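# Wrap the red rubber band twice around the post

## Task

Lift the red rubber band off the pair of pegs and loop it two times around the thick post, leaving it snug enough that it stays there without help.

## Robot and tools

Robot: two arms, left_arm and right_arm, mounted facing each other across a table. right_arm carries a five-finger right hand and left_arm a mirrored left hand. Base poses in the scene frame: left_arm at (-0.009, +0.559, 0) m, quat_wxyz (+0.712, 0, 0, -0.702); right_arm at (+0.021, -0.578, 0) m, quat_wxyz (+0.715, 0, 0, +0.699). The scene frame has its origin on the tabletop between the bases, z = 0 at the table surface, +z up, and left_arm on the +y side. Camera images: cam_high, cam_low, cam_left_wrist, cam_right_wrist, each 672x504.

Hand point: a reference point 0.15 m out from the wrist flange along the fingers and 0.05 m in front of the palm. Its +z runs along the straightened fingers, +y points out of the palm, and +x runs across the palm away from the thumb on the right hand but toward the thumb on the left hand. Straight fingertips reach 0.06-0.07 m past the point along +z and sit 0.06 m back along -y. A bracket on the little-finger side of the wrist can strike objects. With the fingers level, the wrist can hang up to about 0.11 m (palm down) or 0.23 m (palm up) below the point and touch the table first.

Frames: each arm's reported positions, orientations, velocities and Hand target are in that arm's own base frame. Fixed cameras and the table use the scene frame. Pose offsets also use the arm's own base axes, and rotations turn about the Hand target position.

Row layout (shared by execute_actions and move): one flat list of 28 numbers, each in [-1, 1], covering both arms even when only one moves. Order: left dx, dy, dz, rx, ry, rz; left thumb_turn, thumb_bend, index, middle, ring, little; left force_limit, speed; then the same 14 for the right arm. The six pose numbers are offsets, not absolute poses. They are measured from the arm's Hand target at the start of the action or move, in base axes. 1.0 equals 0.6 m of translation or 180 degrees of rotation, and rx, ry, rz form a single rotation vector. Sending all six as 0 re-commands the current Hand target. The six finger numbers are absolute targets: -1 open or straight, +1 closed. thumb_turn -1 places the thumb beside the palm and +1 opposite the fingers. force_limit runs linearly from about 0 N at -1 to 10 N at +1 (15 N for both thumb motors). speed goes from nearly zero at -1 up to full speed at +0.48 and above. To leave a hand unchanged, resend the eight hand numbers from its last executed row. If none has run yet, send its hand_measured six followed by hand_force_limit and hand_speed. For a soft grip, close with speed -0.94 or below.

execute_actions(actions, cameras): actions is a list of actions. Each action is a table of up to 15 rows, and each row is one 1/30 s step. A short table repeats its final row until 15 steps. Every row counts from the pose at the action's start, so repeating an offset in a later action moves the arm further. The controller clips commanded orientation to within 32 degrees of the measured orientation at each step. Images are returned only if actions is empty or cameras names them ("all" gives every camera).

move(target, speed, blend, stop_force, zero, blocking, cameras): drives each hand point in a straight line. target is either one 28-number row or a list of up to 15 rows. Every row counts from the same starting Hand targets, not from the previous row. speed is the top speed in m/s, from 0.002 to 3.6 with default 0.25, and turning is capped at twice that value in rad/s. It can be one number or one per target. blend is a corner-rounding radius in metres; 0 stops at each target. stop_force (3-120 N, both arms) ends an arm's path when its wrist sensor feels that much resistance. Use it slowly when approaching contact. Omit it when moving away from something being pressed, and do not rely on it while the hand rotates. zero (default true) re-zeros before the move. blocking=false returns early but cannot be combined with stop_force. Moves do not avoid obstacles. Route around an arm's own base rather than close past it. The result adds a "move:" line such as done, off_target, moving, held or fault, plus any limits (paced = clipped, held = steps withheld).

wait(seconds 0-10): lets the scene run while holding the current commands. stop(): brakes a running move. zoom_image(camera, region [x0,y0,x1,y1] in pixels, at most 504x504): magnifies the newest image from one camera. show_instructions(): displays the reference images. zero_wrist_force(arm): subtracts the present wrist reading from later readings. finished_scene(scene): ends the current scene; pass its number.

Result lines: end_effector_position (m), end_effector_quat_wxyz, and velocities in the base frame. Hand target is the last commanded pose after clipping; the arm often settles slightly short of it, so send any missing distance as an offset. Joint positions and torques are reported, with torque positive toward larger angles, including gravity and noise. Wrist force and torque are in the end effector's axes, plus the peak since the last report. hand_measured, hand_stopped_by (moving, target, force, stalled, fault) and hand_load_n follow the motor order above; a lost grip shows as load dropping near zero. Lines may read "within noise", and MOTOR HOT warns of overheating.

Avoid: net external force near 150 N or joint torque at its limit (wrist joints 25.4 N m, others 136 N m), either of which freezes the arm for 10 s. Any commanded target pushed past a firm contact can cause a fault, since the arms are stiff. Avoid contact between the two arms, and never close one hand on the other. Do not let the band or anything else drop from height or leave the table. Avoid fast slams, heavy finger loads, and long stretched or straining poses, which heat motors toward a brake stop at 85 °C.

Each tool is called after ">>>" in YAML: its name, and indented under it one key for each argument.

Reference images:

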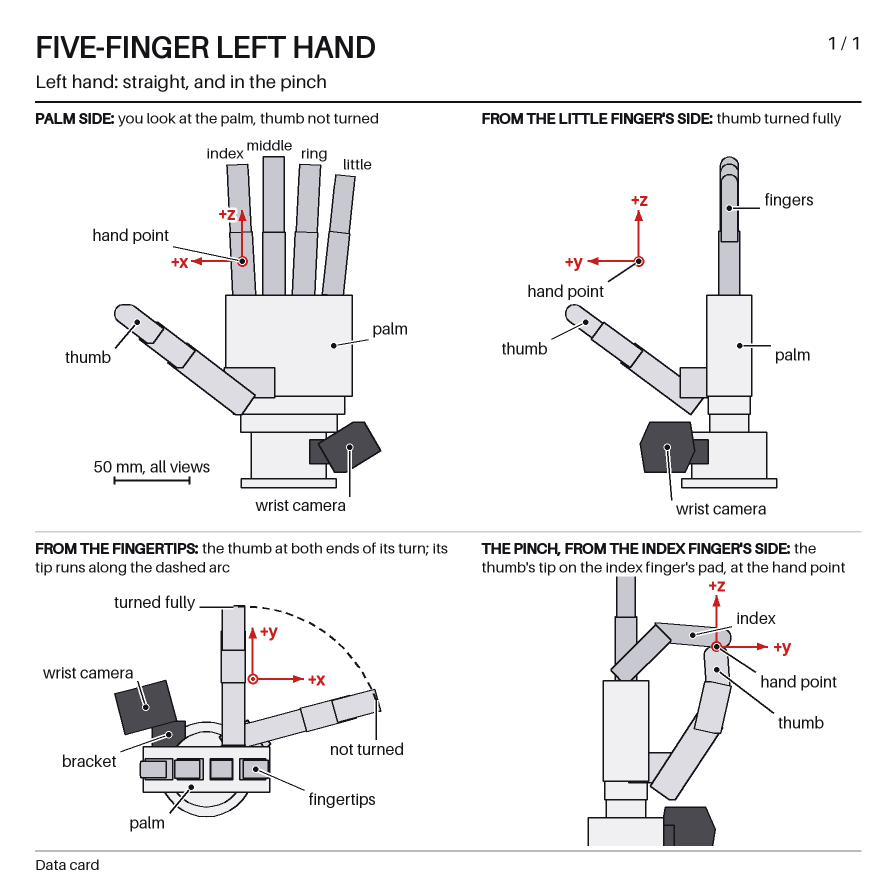

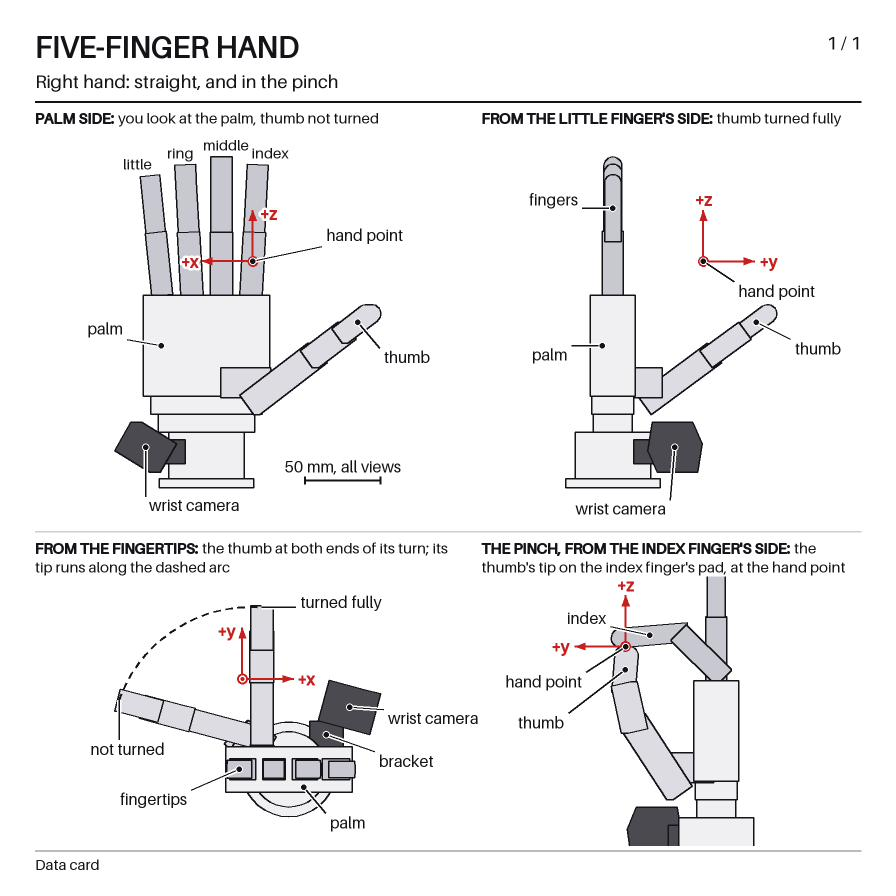

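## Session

>>> execute_actions:
  actions: []

>>> zoom_image:
  camera: "cam_low"
  region: [300, 150, 552, 339]

>>> zoom_image:
  camera: "cam_high"
  region: [300, 170, 500, 370]

Scene clock: 0.00 s.
left_arm: end_effector_position=(+0.2633, +0.1271, +0.4737) hand_measured=(-1.000, -1.000, -1.000, -1.000, -1.000, -1.000) hand_load_n=(+0.0, +0.0, +0.0, +0.0, +0.5, +0.0) hand_stopped_by=(target, target, target, target, target, target) hand_force_limit=0.00 hand_speed=-0.80 end_effector_quat_wxyz=(-0.007, +0.907, +0.421, -0.012) | right_arm: end_effector_position=(+0.2587, -0.1215, +0.4809) hand_measured=(-1.000, -1.000, -1.000, -1.000, -1.000, -1.000) hand_load_n=(+0.0, +0.0, +0.0, +0.0, +0.0, +0.0) hand_stopped_by=(target, target, target, target, target, target) hand_force_limit=0.00 hand_speed=-0.80 end_effector_quat_wxyz=(+0.010, +0.425, +0.905, -0.011)
Joint positions: left_arm=[4.313 -1.439 -1.335 1.194 -1.598 1.873] | right_arm=[-1.213 -1.746 1.345 1.941 1.573 -1.905]
Joint velocities: within noise
Joint torques (N m): no reading
Wrist force (N): no reading
Wrist torque (N m): no reading
Wrist force, peak (N): no reading
Hand target: left_arm +0.2633, +0.1271, +0.4737; -0.007, +0.907, +0.421, -0.012 | right_arm +0.2587, -0.1215, +0.4809; +0.010, +0.425, +0.905, -0.011

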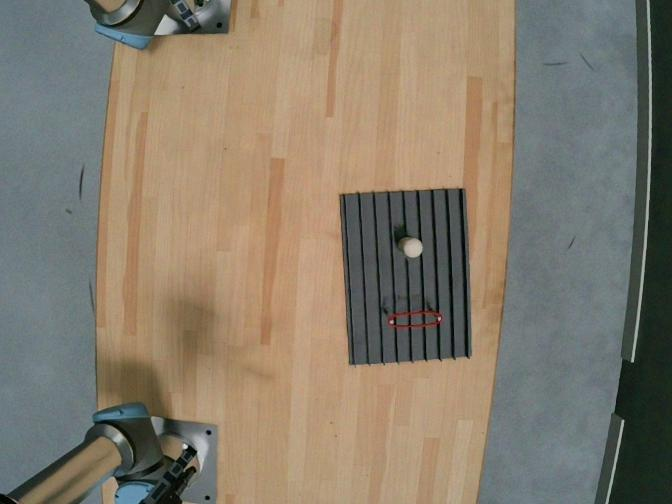

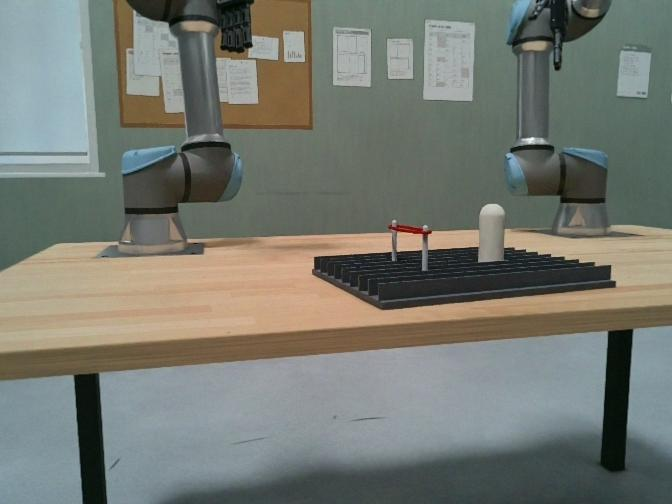

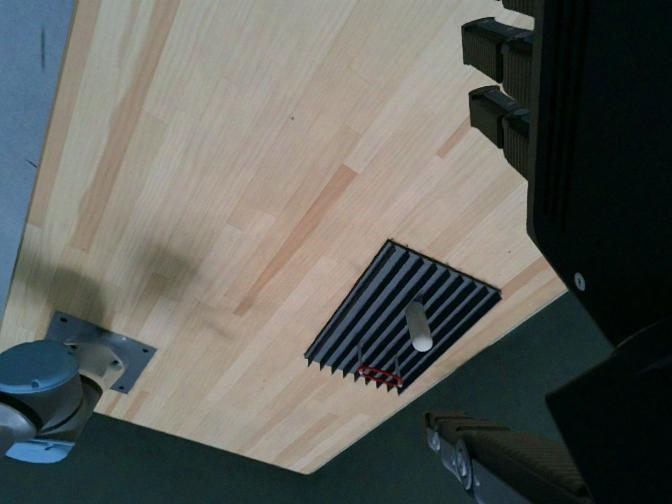

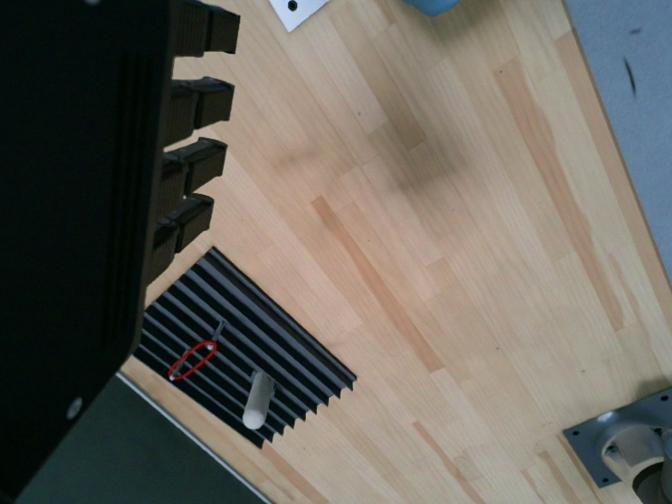

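Scaled by 2.000 from the camera's 672x504 image, which has a finer 960x720 frame.

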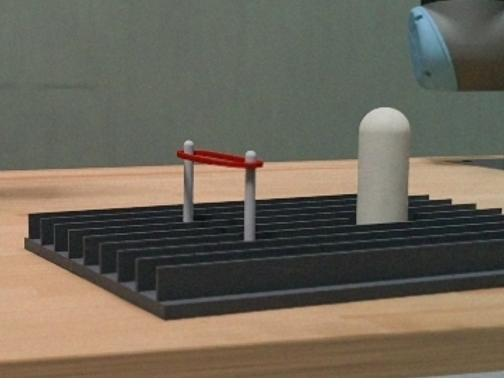

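Scaled by 2.520 from the camera's 672x504 image, which has a finer 960x720 frame.

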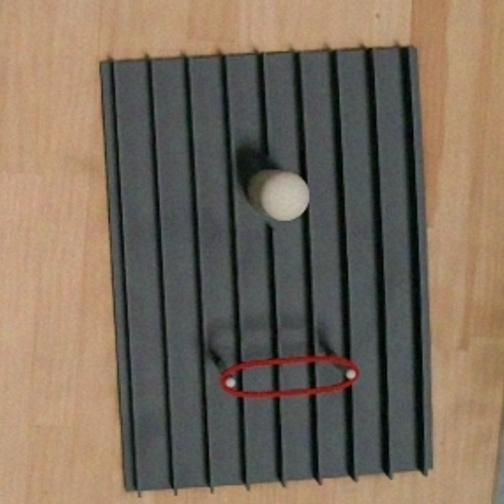

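>>> zoom_image:
  camera: "cam_low"
  region: [370, 185, 530, 305]

>>> zoom_image:
  camera: "cam_high"
  region: [380, 220, 450, 340]

Scaled by 3.150 from the camera's 672x504 image, which has a finer 960x720 frame.

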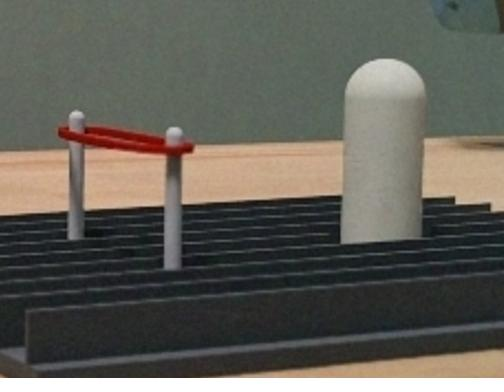

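Scaled by 4.200 from the camera's 672x504 image, which has a finer 960x720 frame.

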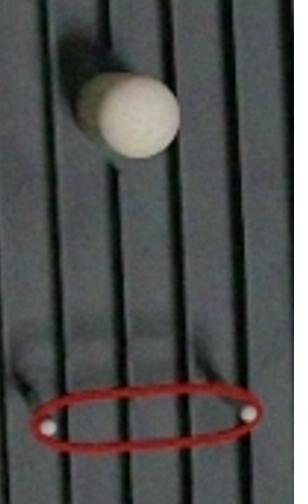

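>>> zoom_image:
  camera: "cam_high"
  region: [385, 220, 435, 270]

>>> zoom_image:
  camera: "cam_low"
  region: [460, 190, 520, 270]

>>> zoom_image:
  camera: "cam_low"
  region: [375, 205, 445, 275]

Scaled by 10.080 from the camera's 672x504 image, which has a finer 960x720 frame.

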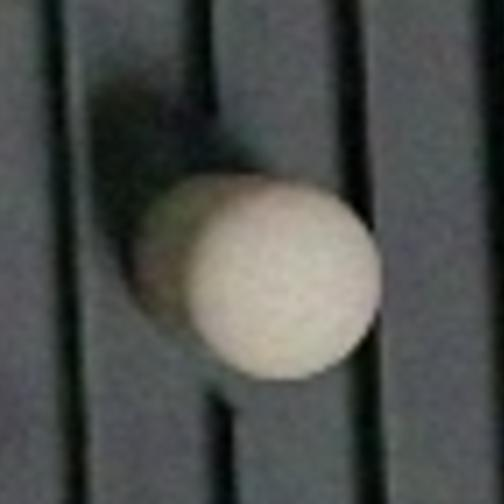

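Scaled by 6.300 from the camera's 672x504 image, which has a finer 960x720 frame.

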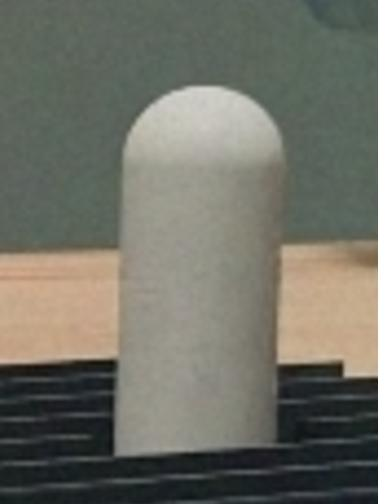

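Scaled by 7.200 from the camera's 672x504 image, which has a finer 960x720 frame.

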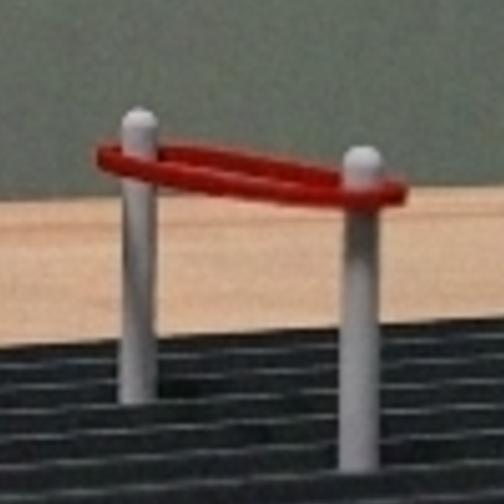

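>>> move:
  target: [0,0,0,0,0,0,0.35,-1,-1,1,1,1,-0.4,0,0.2355,-0.6308,-0.0515,0,0,0,-1,-1,-1,-1,-1,1,-0.3,-0.3]
  speed: 0.25

Scene clock: 13.57 s.
left_arm: end_effector_position=(+0.2633, +0.1271, +0.4737) hand_measured=(+0.350, -1.000, -1.000, +1.000, +1.000, +1.000) hand_load_n=(+0.0, +0.0, +0.0, +0.0, +0.0, +0.0) hand_stopped_by=(target, target, target, target, target, target) hand_force_limit=-0.40 hand_speed=0.00 end_effector_quat_wxyz=(-0.007, +0.907, +0.421, -0.012) | right_arm: end_effector_position=(+0.3992, -0.4986, +0.4488) hand_measured=(-1.000, -1.000, -1.000, -1.000, -1.000, +1.000) hand_load_n=(+0.0, -0.5, +0.0, +0.0, +0.0, +0.0) hand_stopped_by=(target, target, target, target, target, target) hand_force_limit=-0.30 hand_speed=-0.30 end_effector_quat_wxyz=(+0.146, +0.454, +0.878, -0.050)
Joint positions: left_arm=[4.313 -1.439 -1.335 1.194 -1.598 1.873] | right_arm=[-1.27 -0.739 0.035 1.996 1.434 -1.867]
Joint torques (N m): left_arm=[1.99 10.56 16.47 -2.23 -0.04 0.25] | right_arm=[-7.22 -45.07 -7.85 -1.08 -2.11 -2.28]
Wrist force (N): left_arm=[0.1 0.5 0.0] | right_arm=[0.7 0.0 0.1]
Wrist torque (N m): left_arm=[0.10 0.00 -0.01] | right_arm=[0.00 -0.13 0.18]
Wrist force, peak (N): left_arm=[0.2 0.5 0.1] | right_arm=[2.4 0.8 -0.2]
Hand target: left_arm +0.2633, +0.1271, +0.4737; -0.007, +0.907, +0.421, -0.012 | right_arm +0.4000, -0.5000, +0.4500; +0.010, +0.425, +0.905, -0.011
Off the commanded pose: left_arm 0.000 m, 0 deg | right_arm 0.002 m, 17 deg.
elbow stopped short (right arm): the move would have taken joint 3 (elbow) straighter than the controller allows.
move: off_target (right_arm)

>>> move:
  target: [0,0,0,0,0,0,0.35,-1,-1,1,1,1,-0.4,0,-0.0833,0.1917,-0.0833,0,0,0,-1,-1,-1,-1,-1,1,-0.3,-0.3]
  speed: 0.25

Scene clock: 15.20 s.
left_arm: end_effector_position=(+0.2633, +0.1271, +0.4737) hand_measured=(+0.350, -1.000, -1.000, +1.000, +1.000, +1.000) hand_load_n=(+0.0, +0.0, +0.0, +0.0, +0.0, +0.0) hand_stopped_by=(target, target, target, target, target, target) hand_force_limit=-0.40 hand_speed=0.00 end_effector_quat_wxyz=(-0.007, +0.907, +0.421, -0.012) | right_arm: end_effector_position=(+0.3501, -0.3850, +0.4000) hand_measured=(-1.000, -1.000, -1.000, -1.000, -1.000, +1.000) hand_load_n=(+0.0, +0.0, +0.0, +0.0, +0.0, +0.0) hand_stopped_by=(target, target, target, target, target, target) hand_force_limit=-0.30 hand_speed=-0.30 end_effector_quat_wxyz=(+0.010, +0.425, +0.905, -0.011)
Joint positions: left_arm=[4.313 -1.439 -1.335 1.194 -1.598 1.873] | right_arm=[-1.227 -1.114 0.833 1.822 1.572 -1.919]
Joint torques (N m): left_arm=[1.4 11.94 18.57 -2.21 0.13 0.22] | right_arm=[-4.5 -44.12 -10.57 5.31 1.51 2.42]
Wrist force (N): left_arm=[0.0 0.2 0.1] | right_arm=[0.1 0.0 0.3]
Wrist torque (N m): left_arm=[0.04 0.00 -0.01] | right_arm=[0.00 -0.01 0.11]
Wrist force, peak (N): left_arm=[-0.3 0.3 0.0] | right_arm=[1.4 0.6 0.7]
Hand target: left_arm +0.2633, +0.1271, +0.4737; -0.007, +0.907, +0.421, -0.012 | right_arm +0.3500, -0.3850, +0.4000; +0.010, +0.425, +0.905, -0.011
Off the commanded pose: left_arm 0.000 m, 0 deg | right_arm 0.000 m, 0 deg.
move: done

>>> move:
  target:
    - [0,0,0,-0.0231,-0.2489,0,0.35,-1,-1,1,1,1,-0.4,0,0,0,0,0,0,0,-1,-1,-1,-1,-1,1,-0.3,-0.3]
  speed: 0.25

Scene clock: 17.70 s.
left_arm: end_effector_position=(+0.2633, +0.1271, +0.4737) hand_measured=(+0.350, -1.000, -1.000, +1.000, +1.000, +1.000) hand_load_n=(+0.0, +0.0, +0.0, +0.0, +0.0, +0.0) hand_stopped_by=(target, target, target, target, target, target) hand_force_limit=-0.40 hand_speed=0.00 end_effector_quat_wxyz=(+0.186, +0.843, +0.391, +0.319) | right_arm: end_effector_position=(+0.3500, -0.3850, +0.4000) hand_measured=(-1.000, -1.000, -1.000, -1.000, -1.000, +1.000) hand_load_n=(+0.0, +0.0, +0.0, +0.0, +0.0, +0.0) hand_stopped_by=(target, target, target, target, target, target) hand_force_limit=-0.30 hand_speed=-0.30 end_effector_quat_wxyz=(+0.010, +0.425, +0.905, -0.011)
Joint positions: left_arm=[5.392 -1.042 -2.035 0.923 -1.057 3.11] | right_arm=[-1.227 -1.114 0.833 1.822 1.573 -1.919]
Joint torques (N m): left_arm=[7.57 -8.43 18.8 -1.41 2.65 2] | right_arm=[-8.82 -43.84 -10.09 4.92 1.62 2.39]
Wrist force (N): left_arm=[-0.2 -1.1 -0.9] | right_arm=[0.2 0.0 0.2]
Wrist torque (N m): left_arm=[-0.09 -0.15 0.17] | right_arm=[0.01 -0.03 0.11]
Wrist force, peak (N): left_arm=[-0.5 -1.5 -0.9] | right_arm=[0.5 0.0 0.5]
Hand target: left_arm +0.2633, +0.1271, +0.4737; +0.186, +0.843, +0.391, +0.319 | right_arm +0.3500, -0.3850, +0.4000; +0.010, +0.425, +0.905, -0.011
Off the commanded pose: left_arm 0.000 m, 0 deg | right_arm 0.000 m, 0 deg.
move: done

>>> move:
  target: [0,0,0,0.0231,0.2489,0,0.35,-1,-1,1,1,1,-0.4,0,0,0,0,-0.0231,-0.2489,0,-1,-1,-1,-1,-1,1,-0.3,-0.3]
  speed: 0.3

Scene clock: 19.97 s.
left_arm: end_effector_position=(+0.2634, +0.1271, +0.4737) hand_measured=(+0.350, -1.000, -1.000, +1.000, +1.000, +1.000) hand_load_n=(+0.0, +0.0, +0.0, +0.5, +0.0, +0.0) hand_stopped_by=(target, target, target, target, target, target) hand_force_limit=-0.40 hand_speed=0.00 end_effector_quat_wxyz=(-0.007, +0.907, +0.421, -0.012) | right_arm: end_effector_position=(+0.3500, -0.3849, +0.4001) hand_measured=(-1.000, -1.000, -1.000, -1.000, -1.000, +1.000) hand_load_n=(+0.0, +0.0, +0.0, +0.0, +0.0, +0.5) hand_stopped_by=(target, target, target, target, target, target) hand_force_limit=-0.30 hand_speed=-0.30 end_effector_quat_wxyz=(+0.369, +0.397, +0.832, +0.120)
Joint positions: left_arm=[4.313 -1.439 -1.335 1.194 -1.598 1.873] | right_arm=[-1.592 -1.372 1.47 1.36 0.78 -2.225]
Joint torques (N m): left_arm=[-6.97 4.26 11.92 -0.5 -2.3 -1.38] | right_arm=[-2.33 -20.49 -11.54 2.95 -2.84 1]
Wrist force (N): left_arm=[0.1 0.1 0.1] | right_arm=[0.9 -0.8 -0.4]
Wrist torque (N m): left_arm=[0.03 -0.01 -0.01] | right_arm=[-0.07 -0.10 0.03]
Wrist force, peak (N): left_arm=[-0.4 -1.8 -0.8] | right_arm=[1.4 -1.4 -0.2]
Hand target: left_arm +0.2633, +0.1271, +0.4737; -0.007, +0.907, +0.421, -0.012 | right_arm +0.3500, -0.3850, +0.4000; +0.369, +0.397, +0.832, +0.120
Off the commanded pose: left_arm 0.000 m, 0 deg | right_arm 0.000 m, 0 deg.
move: done

>>> move:
  target:
    - [0,0,0,0,0,0,0.35,-1,-1,1,1,1,-0.4,0,0,0,0,-0.0205,-0.2213,0,-1,-1,-1,-1,-1,1,-0.3,-0.3]
    - [0,0,0,0,0,0,0.35,-1,-1,1,1,1,-0.4,0,0,0,0,-0.0359,-0.3872,0,-1,-1,-1,-1,-1,1,-0.3,-0.3]
  speed: 0.3
  blend: [0.005,0]
  cameras: ["cam_high","cam_low"]

Scene clock: 22.83 s.
left_arm: end_effector_position=(+0.2633, +0.1271, +0.4737) hand_measured=(+0.350, -1.000, -1.000, +1.000, +1.000, +1.000) hand_load_n=(+0.0, +0.0, +0.0, +0.0, +0.0, +0.0) hand_stopped_by=(target, target, target, target, target, target) hand_force_limit=-0.40 hand_speed=0.00 end_effector_quat_wxyz=(-0.007, +0.907, +0.421, -0.012) | right_arm: end_effector_position=(+0.3500, -0.3850, +0.4000) hand_measured=(-1.000, -1.000, -1.000, -1.000, -1.000, +1.000) hand_load_n=(+0.0, +0.0, +0.0, +0.0, +0.0, +0.0) hand_stopped_by=(target, target, target, target, target, target) hand_force_limit=-0.30 hand_speed=-0.30 end_effector_quat_wxyz=(+0.798, +0.237, +0.477, +0.281) end_effector_velocity=(-0.001, +0.000, +0.000) end_effector_angular_velocity=(+0.002, -0.005, -0.001)
Joint positions: left_arm=[4.313 -1.439 -1.335 1.194 -1.598 1.873] | right_arm=[-1.524 -0.964 1.881 0.994 -0.476 -2.721]
Joint velocities: left_arm=[within noise] | right_arm=[0.001 0.001 0 0 -0.006 0]
Joint torques (N m): left_arm=[-5.71 4.4 22.72 -4.4 -1.47 -0.44] | right_arm=[4.71 -28.51 -5.66 3.5 -2.92 2.48]
Wrist force (N): left_arm=[-0.1 0.1 0.0] | right_arm=[1.4 -2.8 -1.9]
Wrist torque (N m): left_arm=[0.03 0.02 0.00] | right_arm=[-0.15 -0.03 0.17]
Wrist force, peak (N): left_arm=[0.2 0.5 -0.1] | right_arm=[1.8 -3.4 -1.7]
Hand target: left_arm +0.2633, +0.1271, +0.4737; -0.007, +0.907, +0.421, -0.012 | right_arm +0.3500, -0.3850, +0.4000; +0.798, +0.237, +0.477, +0.281
Off the commanded pose: left_arm 0.000 m, 0 deg | right_arm 0.000 m, 0 deg.
move: done
Images, in order (width x height): cam_high 672x504, cam_low 672x504.

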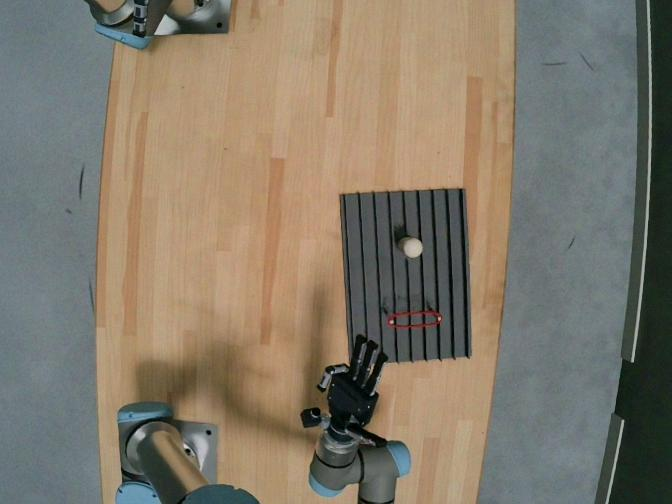

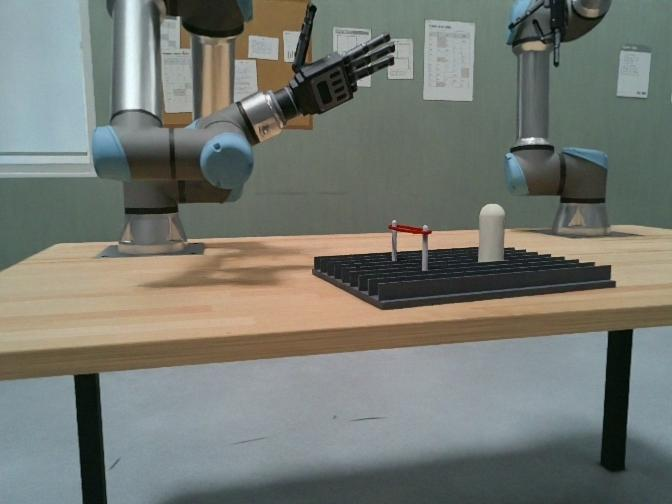

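>>> move:
  target:
    - [0,0,0,0,0,0,0.35,-1,-1,1,1,1,-0.4,0,0,0,0,0.333,0.0157,0,-1,-1,-1,-1,-1,1,-0.3,-0.3]
    - [0,0,0,0,0,0,0.35,-1,-1,1,1,1,-0.4,0,0,0,0,0.666,0.0313,0,-1,-1,-1,-1,-1,1,-0.3,-0.3]
    - [0,0,0,0,0,0,0.35,-1,-1,1,1,1,-0.4,0,0,0,0,0.9435,0.0444,0,-1,-1,-1,-1,-1,1,-0.3,-0.3]
  speed: 0.35
  blend: [0.005,0.005,0]
  cameras: ["cam_high","cam_low"]

Scene clock: 28.17 s.
left_arm: end_effector_position=(+0.2633, +0.1271, +0.4737) hand_measured=(+0.350, -1.000, -1.000, +1.000, +1.000, +1.000) hand_load_n=(+0.0, +0.0, +0.0, +0.0, +0.0, +0.0) hand_stopped_by=(target, target, target, target, target, target) hand_force_limit=-0.40 hand_speed=0.00 end_effector_quat_wxyz=(-0.007, +0.907, +0.421, -0.012) | right_arm: end_effector_position=(+0.3500, -0.3850, +0.4000) hand_measured=(-1.000, -1.000, -1.000, -1.000, -1.000, +1.000) hand_load_n=(+0.0, +0.0, +0.0, +0.0, +0.0, +0.0) hand_stopped_by=(target, target, target, target, target, target) hand_force_limit=-0.30 hand_speed=-0.30 end_effector_quat_wxyz=(-0.189, +0.828, -0.200, +0.488)
Joint positions: left_arm=[4.313 -1.439 -1.335 1.194 -1.598 1.873] | right_arm=[-1.524 -1.819 1.798 4.899 -0.476 -2.721]
Joint torques (N m): left_arm=[-4.89 3.78 29.66 -4.5 -0.2 1.63] | right_arm=[-2.84 -6.48 -28.47 0.28 2.54 2.29]
Wrist force (N): left_arm=[0.0 0.2 0.0] | right_arm=[-1.0 -0.1 -0.7]
Wrist torque (N m): left_arm=[0.06 0.01 0.01] | right_arm=[0.09 0.27 -0.07]
Wrist force, peak (N): left_arm=[-0.4 0.3 -0.1] | right_arm=[1.6 -3.4 -2.0]
Hand target: left_arm +0.2633, +0.1271, +0.4737; -0.007, +0.907, +0.421, -0.012 | right_arm +0.3500, -0.3850, +0.4000; -0.189, +0.828, -0.200, +0.488
Off the commanded pose: left_arm 0.000 m, 0 deg | right_arm 0.000 m, 0 deg.
move: done
Images, in order (width x height): cam_high 672x504, cam_low 672x504.

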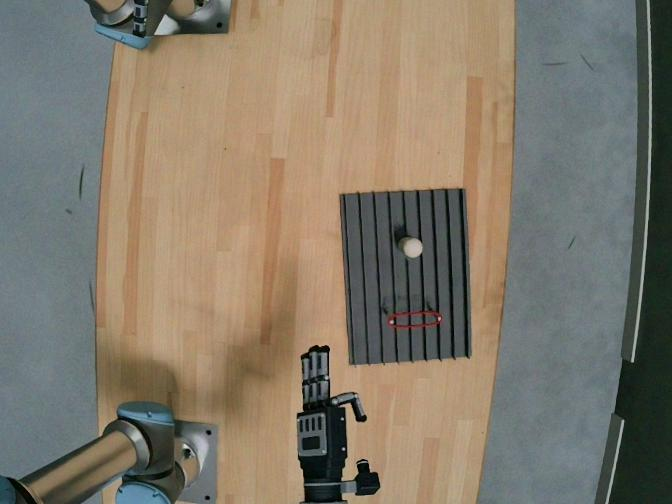

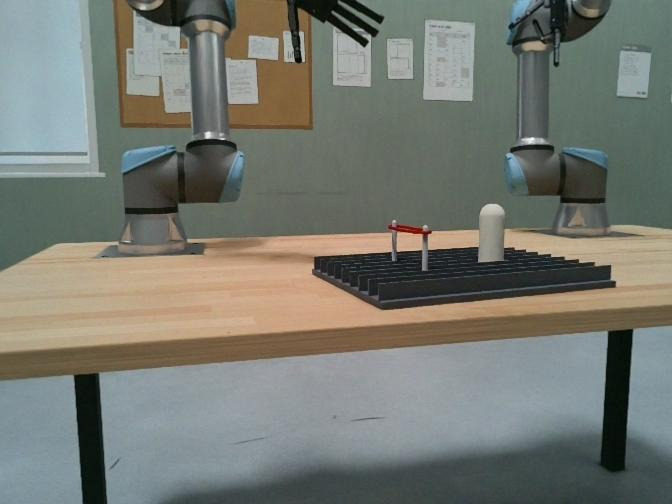

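>>> move:
  target:
    - [0,0,0,0,0,0,0.35,-1,-1,1,1,1,-0.4,0,0.05,-0.05,0,-0.1934,0.0779,0.2952,-1,-1,-1,-1,-1,1,-0.3,-0.3]
    - [0,0,0,0,0,0,0.35,-1,-1,1,1,1,-0.4,0,0.2177,-0.281,-0.2,-0.3868,0.1557,0.5904,-1,-1,-1,-1,-1,1,-0.3,-0.3]
  speed: 0.3
  blend: [0.01,0]
  cameras: ["all"]

Scene clock: 33.93 s.
left_arm: end_effector_position=(+0.2633, +0.1271, +0.4737) hand_measured=(+0.350, -1.000, -1.000, +1.000, +1.000, +1.000) hand_load_n=(+0.0, +0.0, +0.0, +0.0, +0.0, +0.0) hand_stopped_by=(target, target, target, target, target, target) hand_force_limit=-0.40 hand_speed=0.00 end_effector_quat_wxyz=(-0.007, +0.907, +0.421, -0.012) | right_arm: end_effector_position=(+0.4807, -0.5535, +0.2801) hand_measured=(-1.000, -1.000, -1.000, -1.000, -1.000, +1.000) hand_load_n=(+0.0, +0.0, +0.0, +0.0, +0.0, +0.0) hand_stopped_by=(target, target, target, target, target, target) hand_force_limit=-0.30 hand_speed=-0.30 end_effector_quat_wxyz=(+0.000, +0.685, +0.729, +0.001)
Joint positions: left_arm=[4.313 -1.439 -1.335 1.194 -1.598 1.873] | right_arm=[-1.099 -1.164 1.221 4.657 -1.568 -4.303]
Joint torques (N m): left_arm=[-4.56 4.78 31.49 -4.37 1.45 1.77] | right_arm=[-9.02 -37 -16.14 -2.86 -1.14 -1.66]
Wrist force (N): left_arm=[0.1 0.2 -0.1] | right_arm=[0.4 -0.2 0.3]
Wrist torque (N m): left_arm=[0.06 -0.01 0.01] | right_arm=[-0.01 -0.07 -0.03]
Wrist force, peak (N): left_arm=[0.3 0.4 -0.1] | right_arm=[-1.2 -0.4 -0.6]
Hand target: left_arm +0.2633, +0.1271, +0.4737; -0.007, +0.907, +0.421, -0.012 | right_arm +0.4806, -0.5536, +0.2800; +0.000, +0.685, +0.729, +0.001
Off the commanded pose: left_arm 0.000 m, 0 deg | right_arm 0.000 m, 0 deg.
move: done

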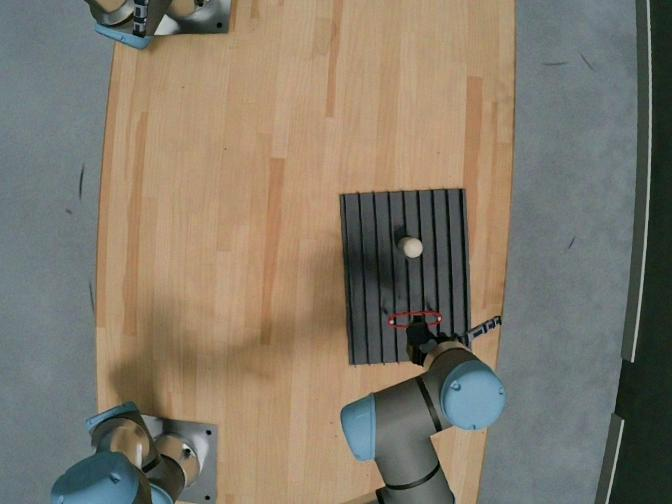

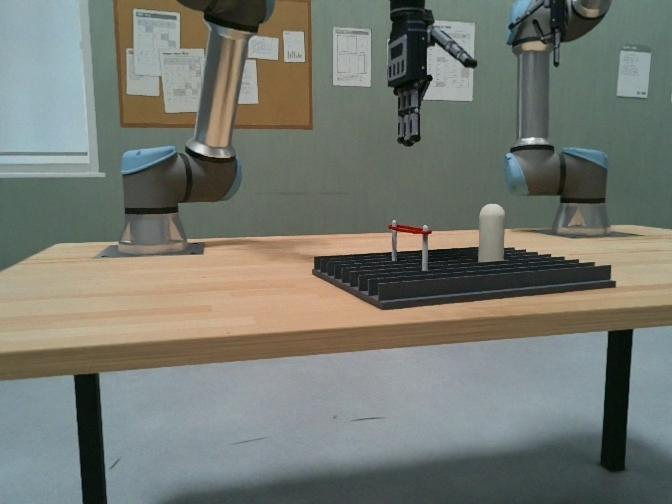

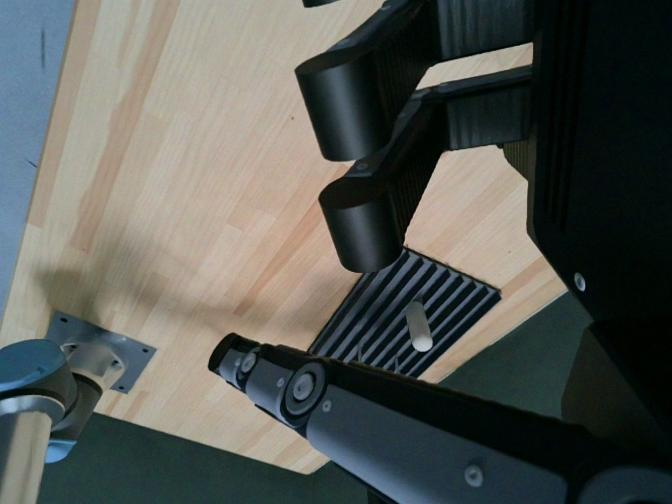

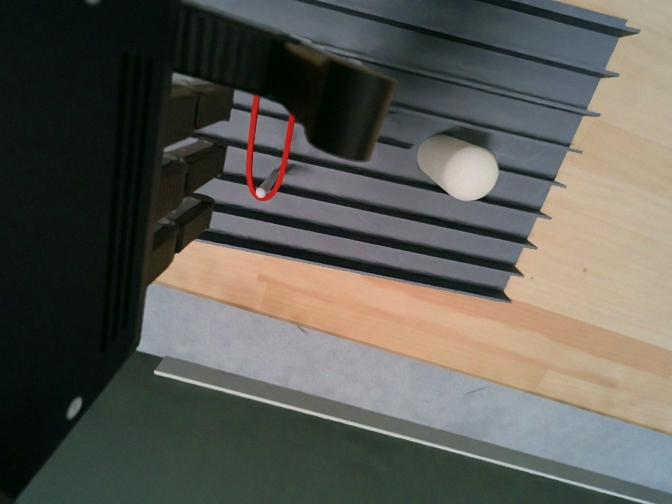

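>>> zoom_image:
  camera: "cam_high"
  region: [370, 290, 470, 390]

>>> zoom_image:
  camera: "cam_low"
  region: [350, 60, 490, 200]

Scaled by 5.040 from the camera's 672x504 image, which has a finer 960x720 frame.

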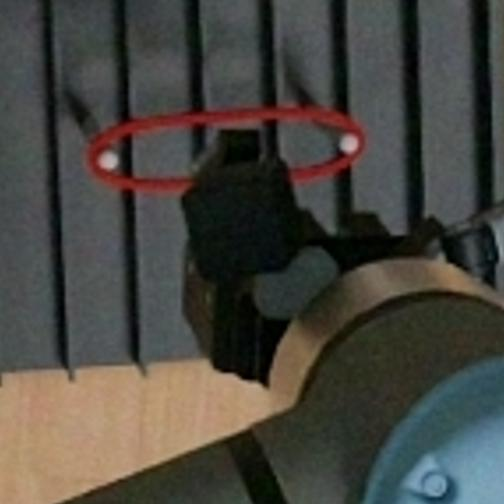

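Scaled by 3.600 from the camera's 672x504 image, which has a finer 960x720 frame.

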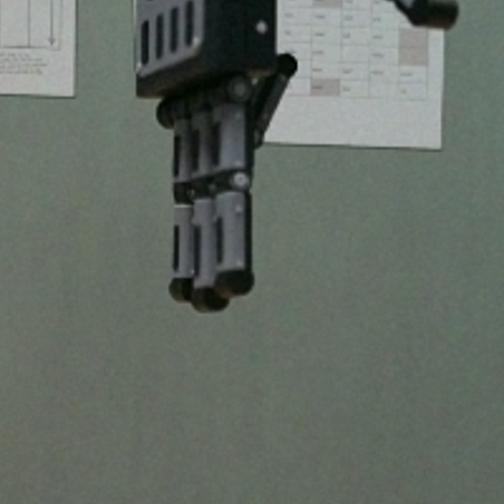

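>>> move:
  target: [0,0,0,0,0,0,0.35,-1,-1,1,1,1,-0.4,0,0,0,-0.175,0,0,0,-1,-1,-1,-1,-1,1,-0.3,-0.3]
  speed: 0.12
  cameras: ["cam_high","cam_low","cam_right_wrist"]

>>> zoom_image:
  camera: "cam_high"
  region: [370, 290, 470, 390]

>>> zoom_image:
  camera: "cam_low"
  region: [360, 160, 460, 280]

>>> zoom_image:
  camera: "cam_right_wrist"
  region: [140, 0, 390, 250]

Scene clock: 38.93 s.
left_arm: end_effector_position=(+0.2633, +0.1271, +0.4737) hand_measured=(+0.350, -1.000, -1.000, +1.000, +1.000, +1.000) hand_load_n=(+0.0, +0.0, +0.0, +0.0, +0.0, +0.0) hand_stopped_by=(target, target, target, target, target, target) hand_force_limit=-0.40 hand_speed=0.00 end_effector_quat_wxyz=(-0.007, +0.907, +0.421, -0.012) | right_arm: end_effector_position=(+0.4806, -0.5536, +0.1750) hand_measured=(-1.000, -1.000, -1.000, -1.000, -1.000, +1.000) hand_load_n=(+0.0, +0.0, +0.0, +0.0, +0.0, +0.0) hand_stopped_by=(target, target, target, target, target, target) hand_force_limit=-0.30 hand_speed=-0.30 end_effector_quat_wxyz=(+0.000, +0.685, +0.729, +0.001)
Joint positions: left_arm=[4.313 -1.439 -1.335 1.194 -1.598 1.873] | right_arm=[-1.1 -1.117 1.426 4.405 -1.568 -4.303]
Joint torques (N m): left_arm=[-4.76 4.39 30.16 -4.14 1.75 1.36] | right_arm=[-6.04 -44.65 -17.5 -2.73 1.51 -1.87]
Wrist force (N): left_arm=[-0.1 0.2 0.1] | right_arm=[-0.1 -0.1 0.2]
Wrist torque (N m): left_arm=[0.04 0.02 0.00] | right_arm=[-0.01 -0.01 -0.05]
Wrist force, peak (N): left_arm=[0.1 0.5 0.0] | right_arm=[0.2 -0.1 1.6]
Hand target: left_arm +0.2633, +0.1271, +0.4737; -0.007, +0.907, +0.421, -0.012 | right_arm +0.4806, -0.5536, +0.1750; +0.000, +0.685, +0.729, +0.001
Off the commanded pose: left_arm 0.000 m, 0 deg | right_arm 0.000 m, 0 deg.
move: done
Images, in order (width x height): cam_high 672x504, cam_low 672x504, cam_right_wrist 672x504.

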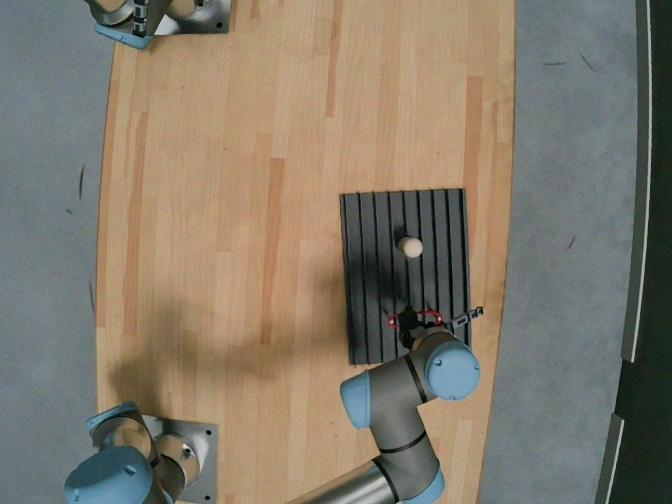

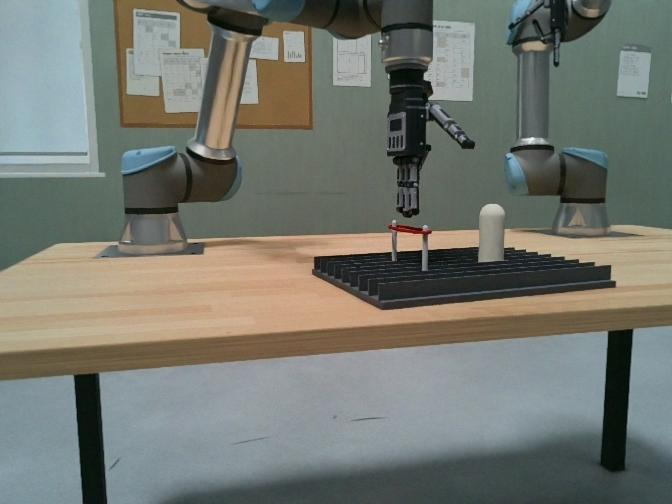

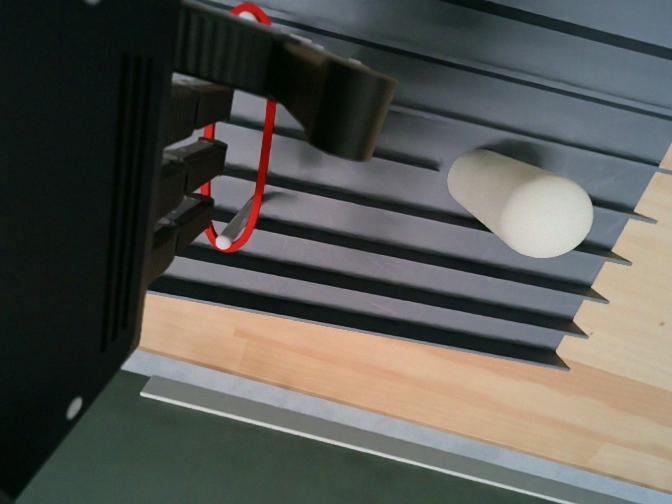

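Scaled by 5.040 from the camera's 672x504 image, which has a finer 960x720 frame.

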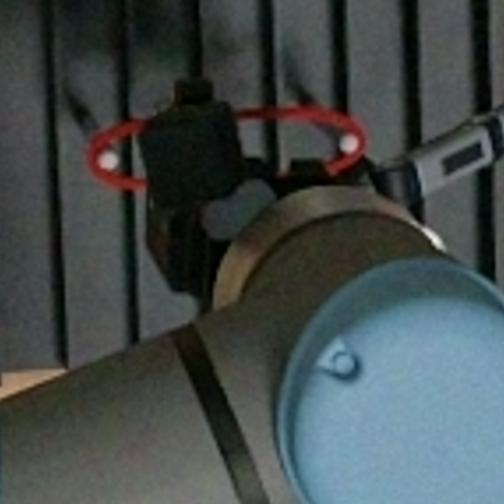

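Scaled by 4.200 from the camera's 672x504 image, which has a finer 960x720 frame.

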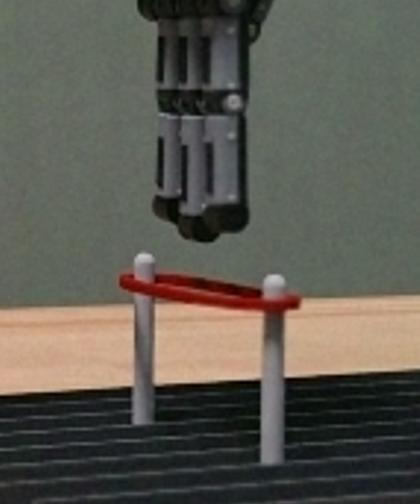

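Scaled by 2.016 from the camera's 672x504 image, which has a finer 960x720 frame.

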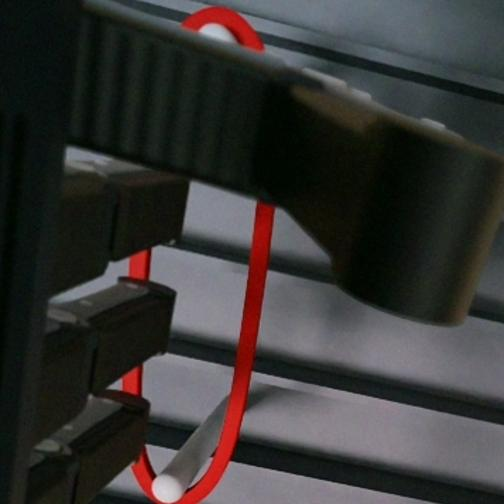

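>>> move:
  target: [0,0,0,0,0,0,0.35,-1,-1,1,1,1,-0.4,0,0.0098,0.0102,-0.0167,0,0,0,-1,-1,-1,-1,-1,1,-0.3,-0.3]
  speed: 0.08
  cameras: ["cam_high","cam_low","cam_right_wrist"]

>>> zoom_image:
  camera: "cam_low"
  region: [360, 160, 460, 280]

>>> zoom_image:
  camera: "cam_right_wrist"
  region: [140, 0, 390, 250]

Scene clock: 40.90 s.
left_arm: end_effector_position=(+0.2633, +0.1271, +0.4737) hand_measured=(+0.350, -1.000, -1.000, +1.000, +1.000, +1.000) hand_load_n=(+0.0, +0.0, +0.0, +0.0, +0.0, +0.0) hand_stopped_by=(target, target, target, target, target, target) hand_force_limit=-0.40 hand_speed=0.00 end_effector_quat_wxyz=(-0.007, +0.907, +0.421, -0.012) | right_arm: end_effector_position=(+0.4866, -0.5474, +0.1649) hand_measured=(-1.000, -1.000, -1.000, -1.000, -1.000, +1.000) hand_load_n=(+0.5, +0.0, +0.0, +0.0, +0.0, +0.0) hand_stopped_by=(target, target, target, target, target, target) hand_force_limit=-0.30 hand_speed=-0.30 end_effector_quat_wxyz=(+0.000, +0.685, +0.729, +0.001)
Joint positions: left_arm=[4.313 -1.439 -1.335 1.194 -1.598 1.873] | right_arm=[-1.087 -1.112 1.446 4.38 -1.568 -4.291]
Joint torques (N m): left_arm=[-4.67 6.63 30.28 -4.51 1.67 1.67] | right_arm=[-6.97 -45.13 -27.87 0.27 1.66 -1.18]
Wrist force (N): left_arm=[0.0 0.4 0.0] | right_arm=[0.0 -0.1 0.4]
Wrist torque (N m): left_arm=[0.08 0.01 -0.01] | right_arm=[-0.02 -0.03 -0.06]
Wrist force, peak (N): left_arm=[0.0 0.4 -0.1] | right_arm=[0.1 0.2 0.6]
Hand target: left_arm +0.2633, +0.1271, +0.4737; -0.007, +0.907, +0.421, -0.012 | right_arm +0.4865, -0.5474, +0.1650; +0.000, +0.685, +0.729, +0.001
Off the commanded pose: left_arm 0.000 m, 0 deg | right_arm 0.000 m, 0 deg.
move: done
Images, in order (width x height): cam_high 672x504, cam_low 672x504, cam_right_wrist 672x504.

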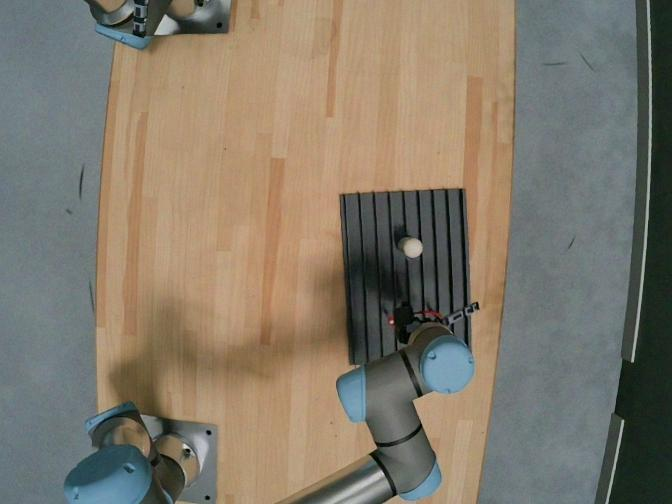

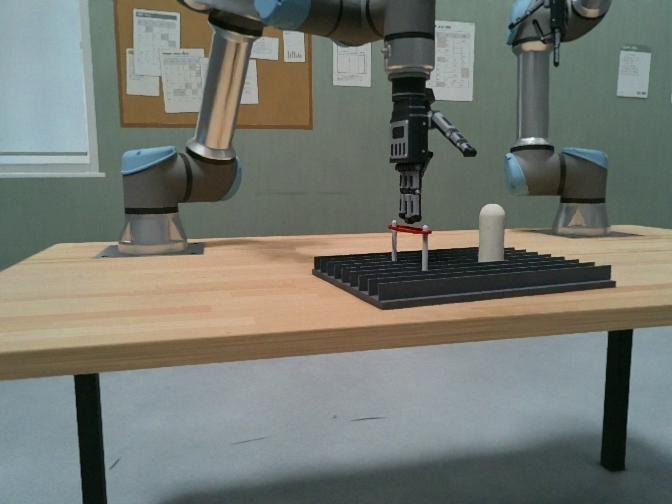

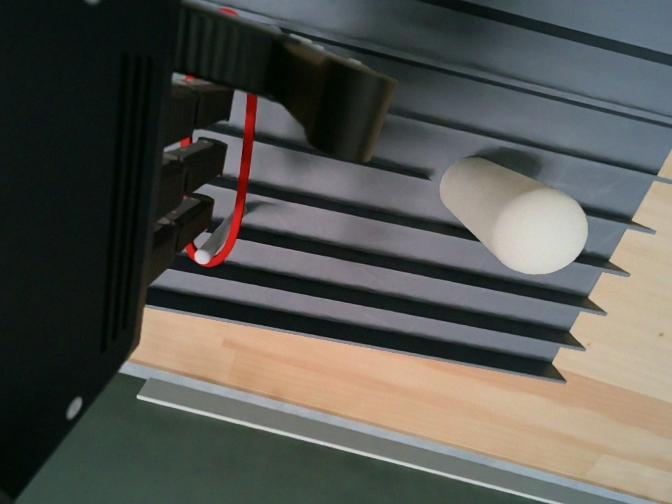

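Scaled by 4.200 from the camera's 672x504 image, which has a finer 960x720 frame.

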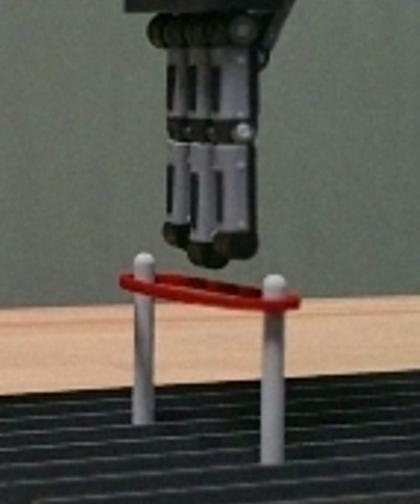

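Scaled by 2.016 from the camera's 672x504 image, which has a finer 960x720 frame.

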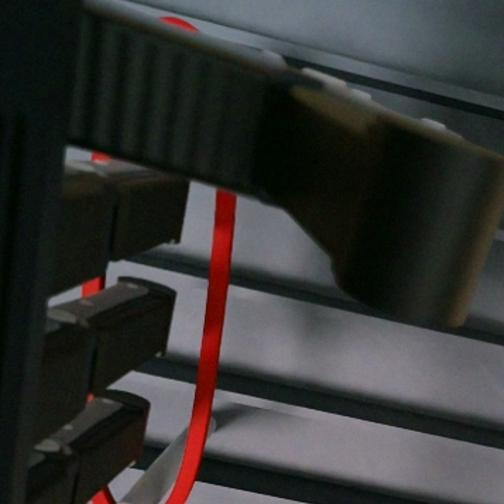

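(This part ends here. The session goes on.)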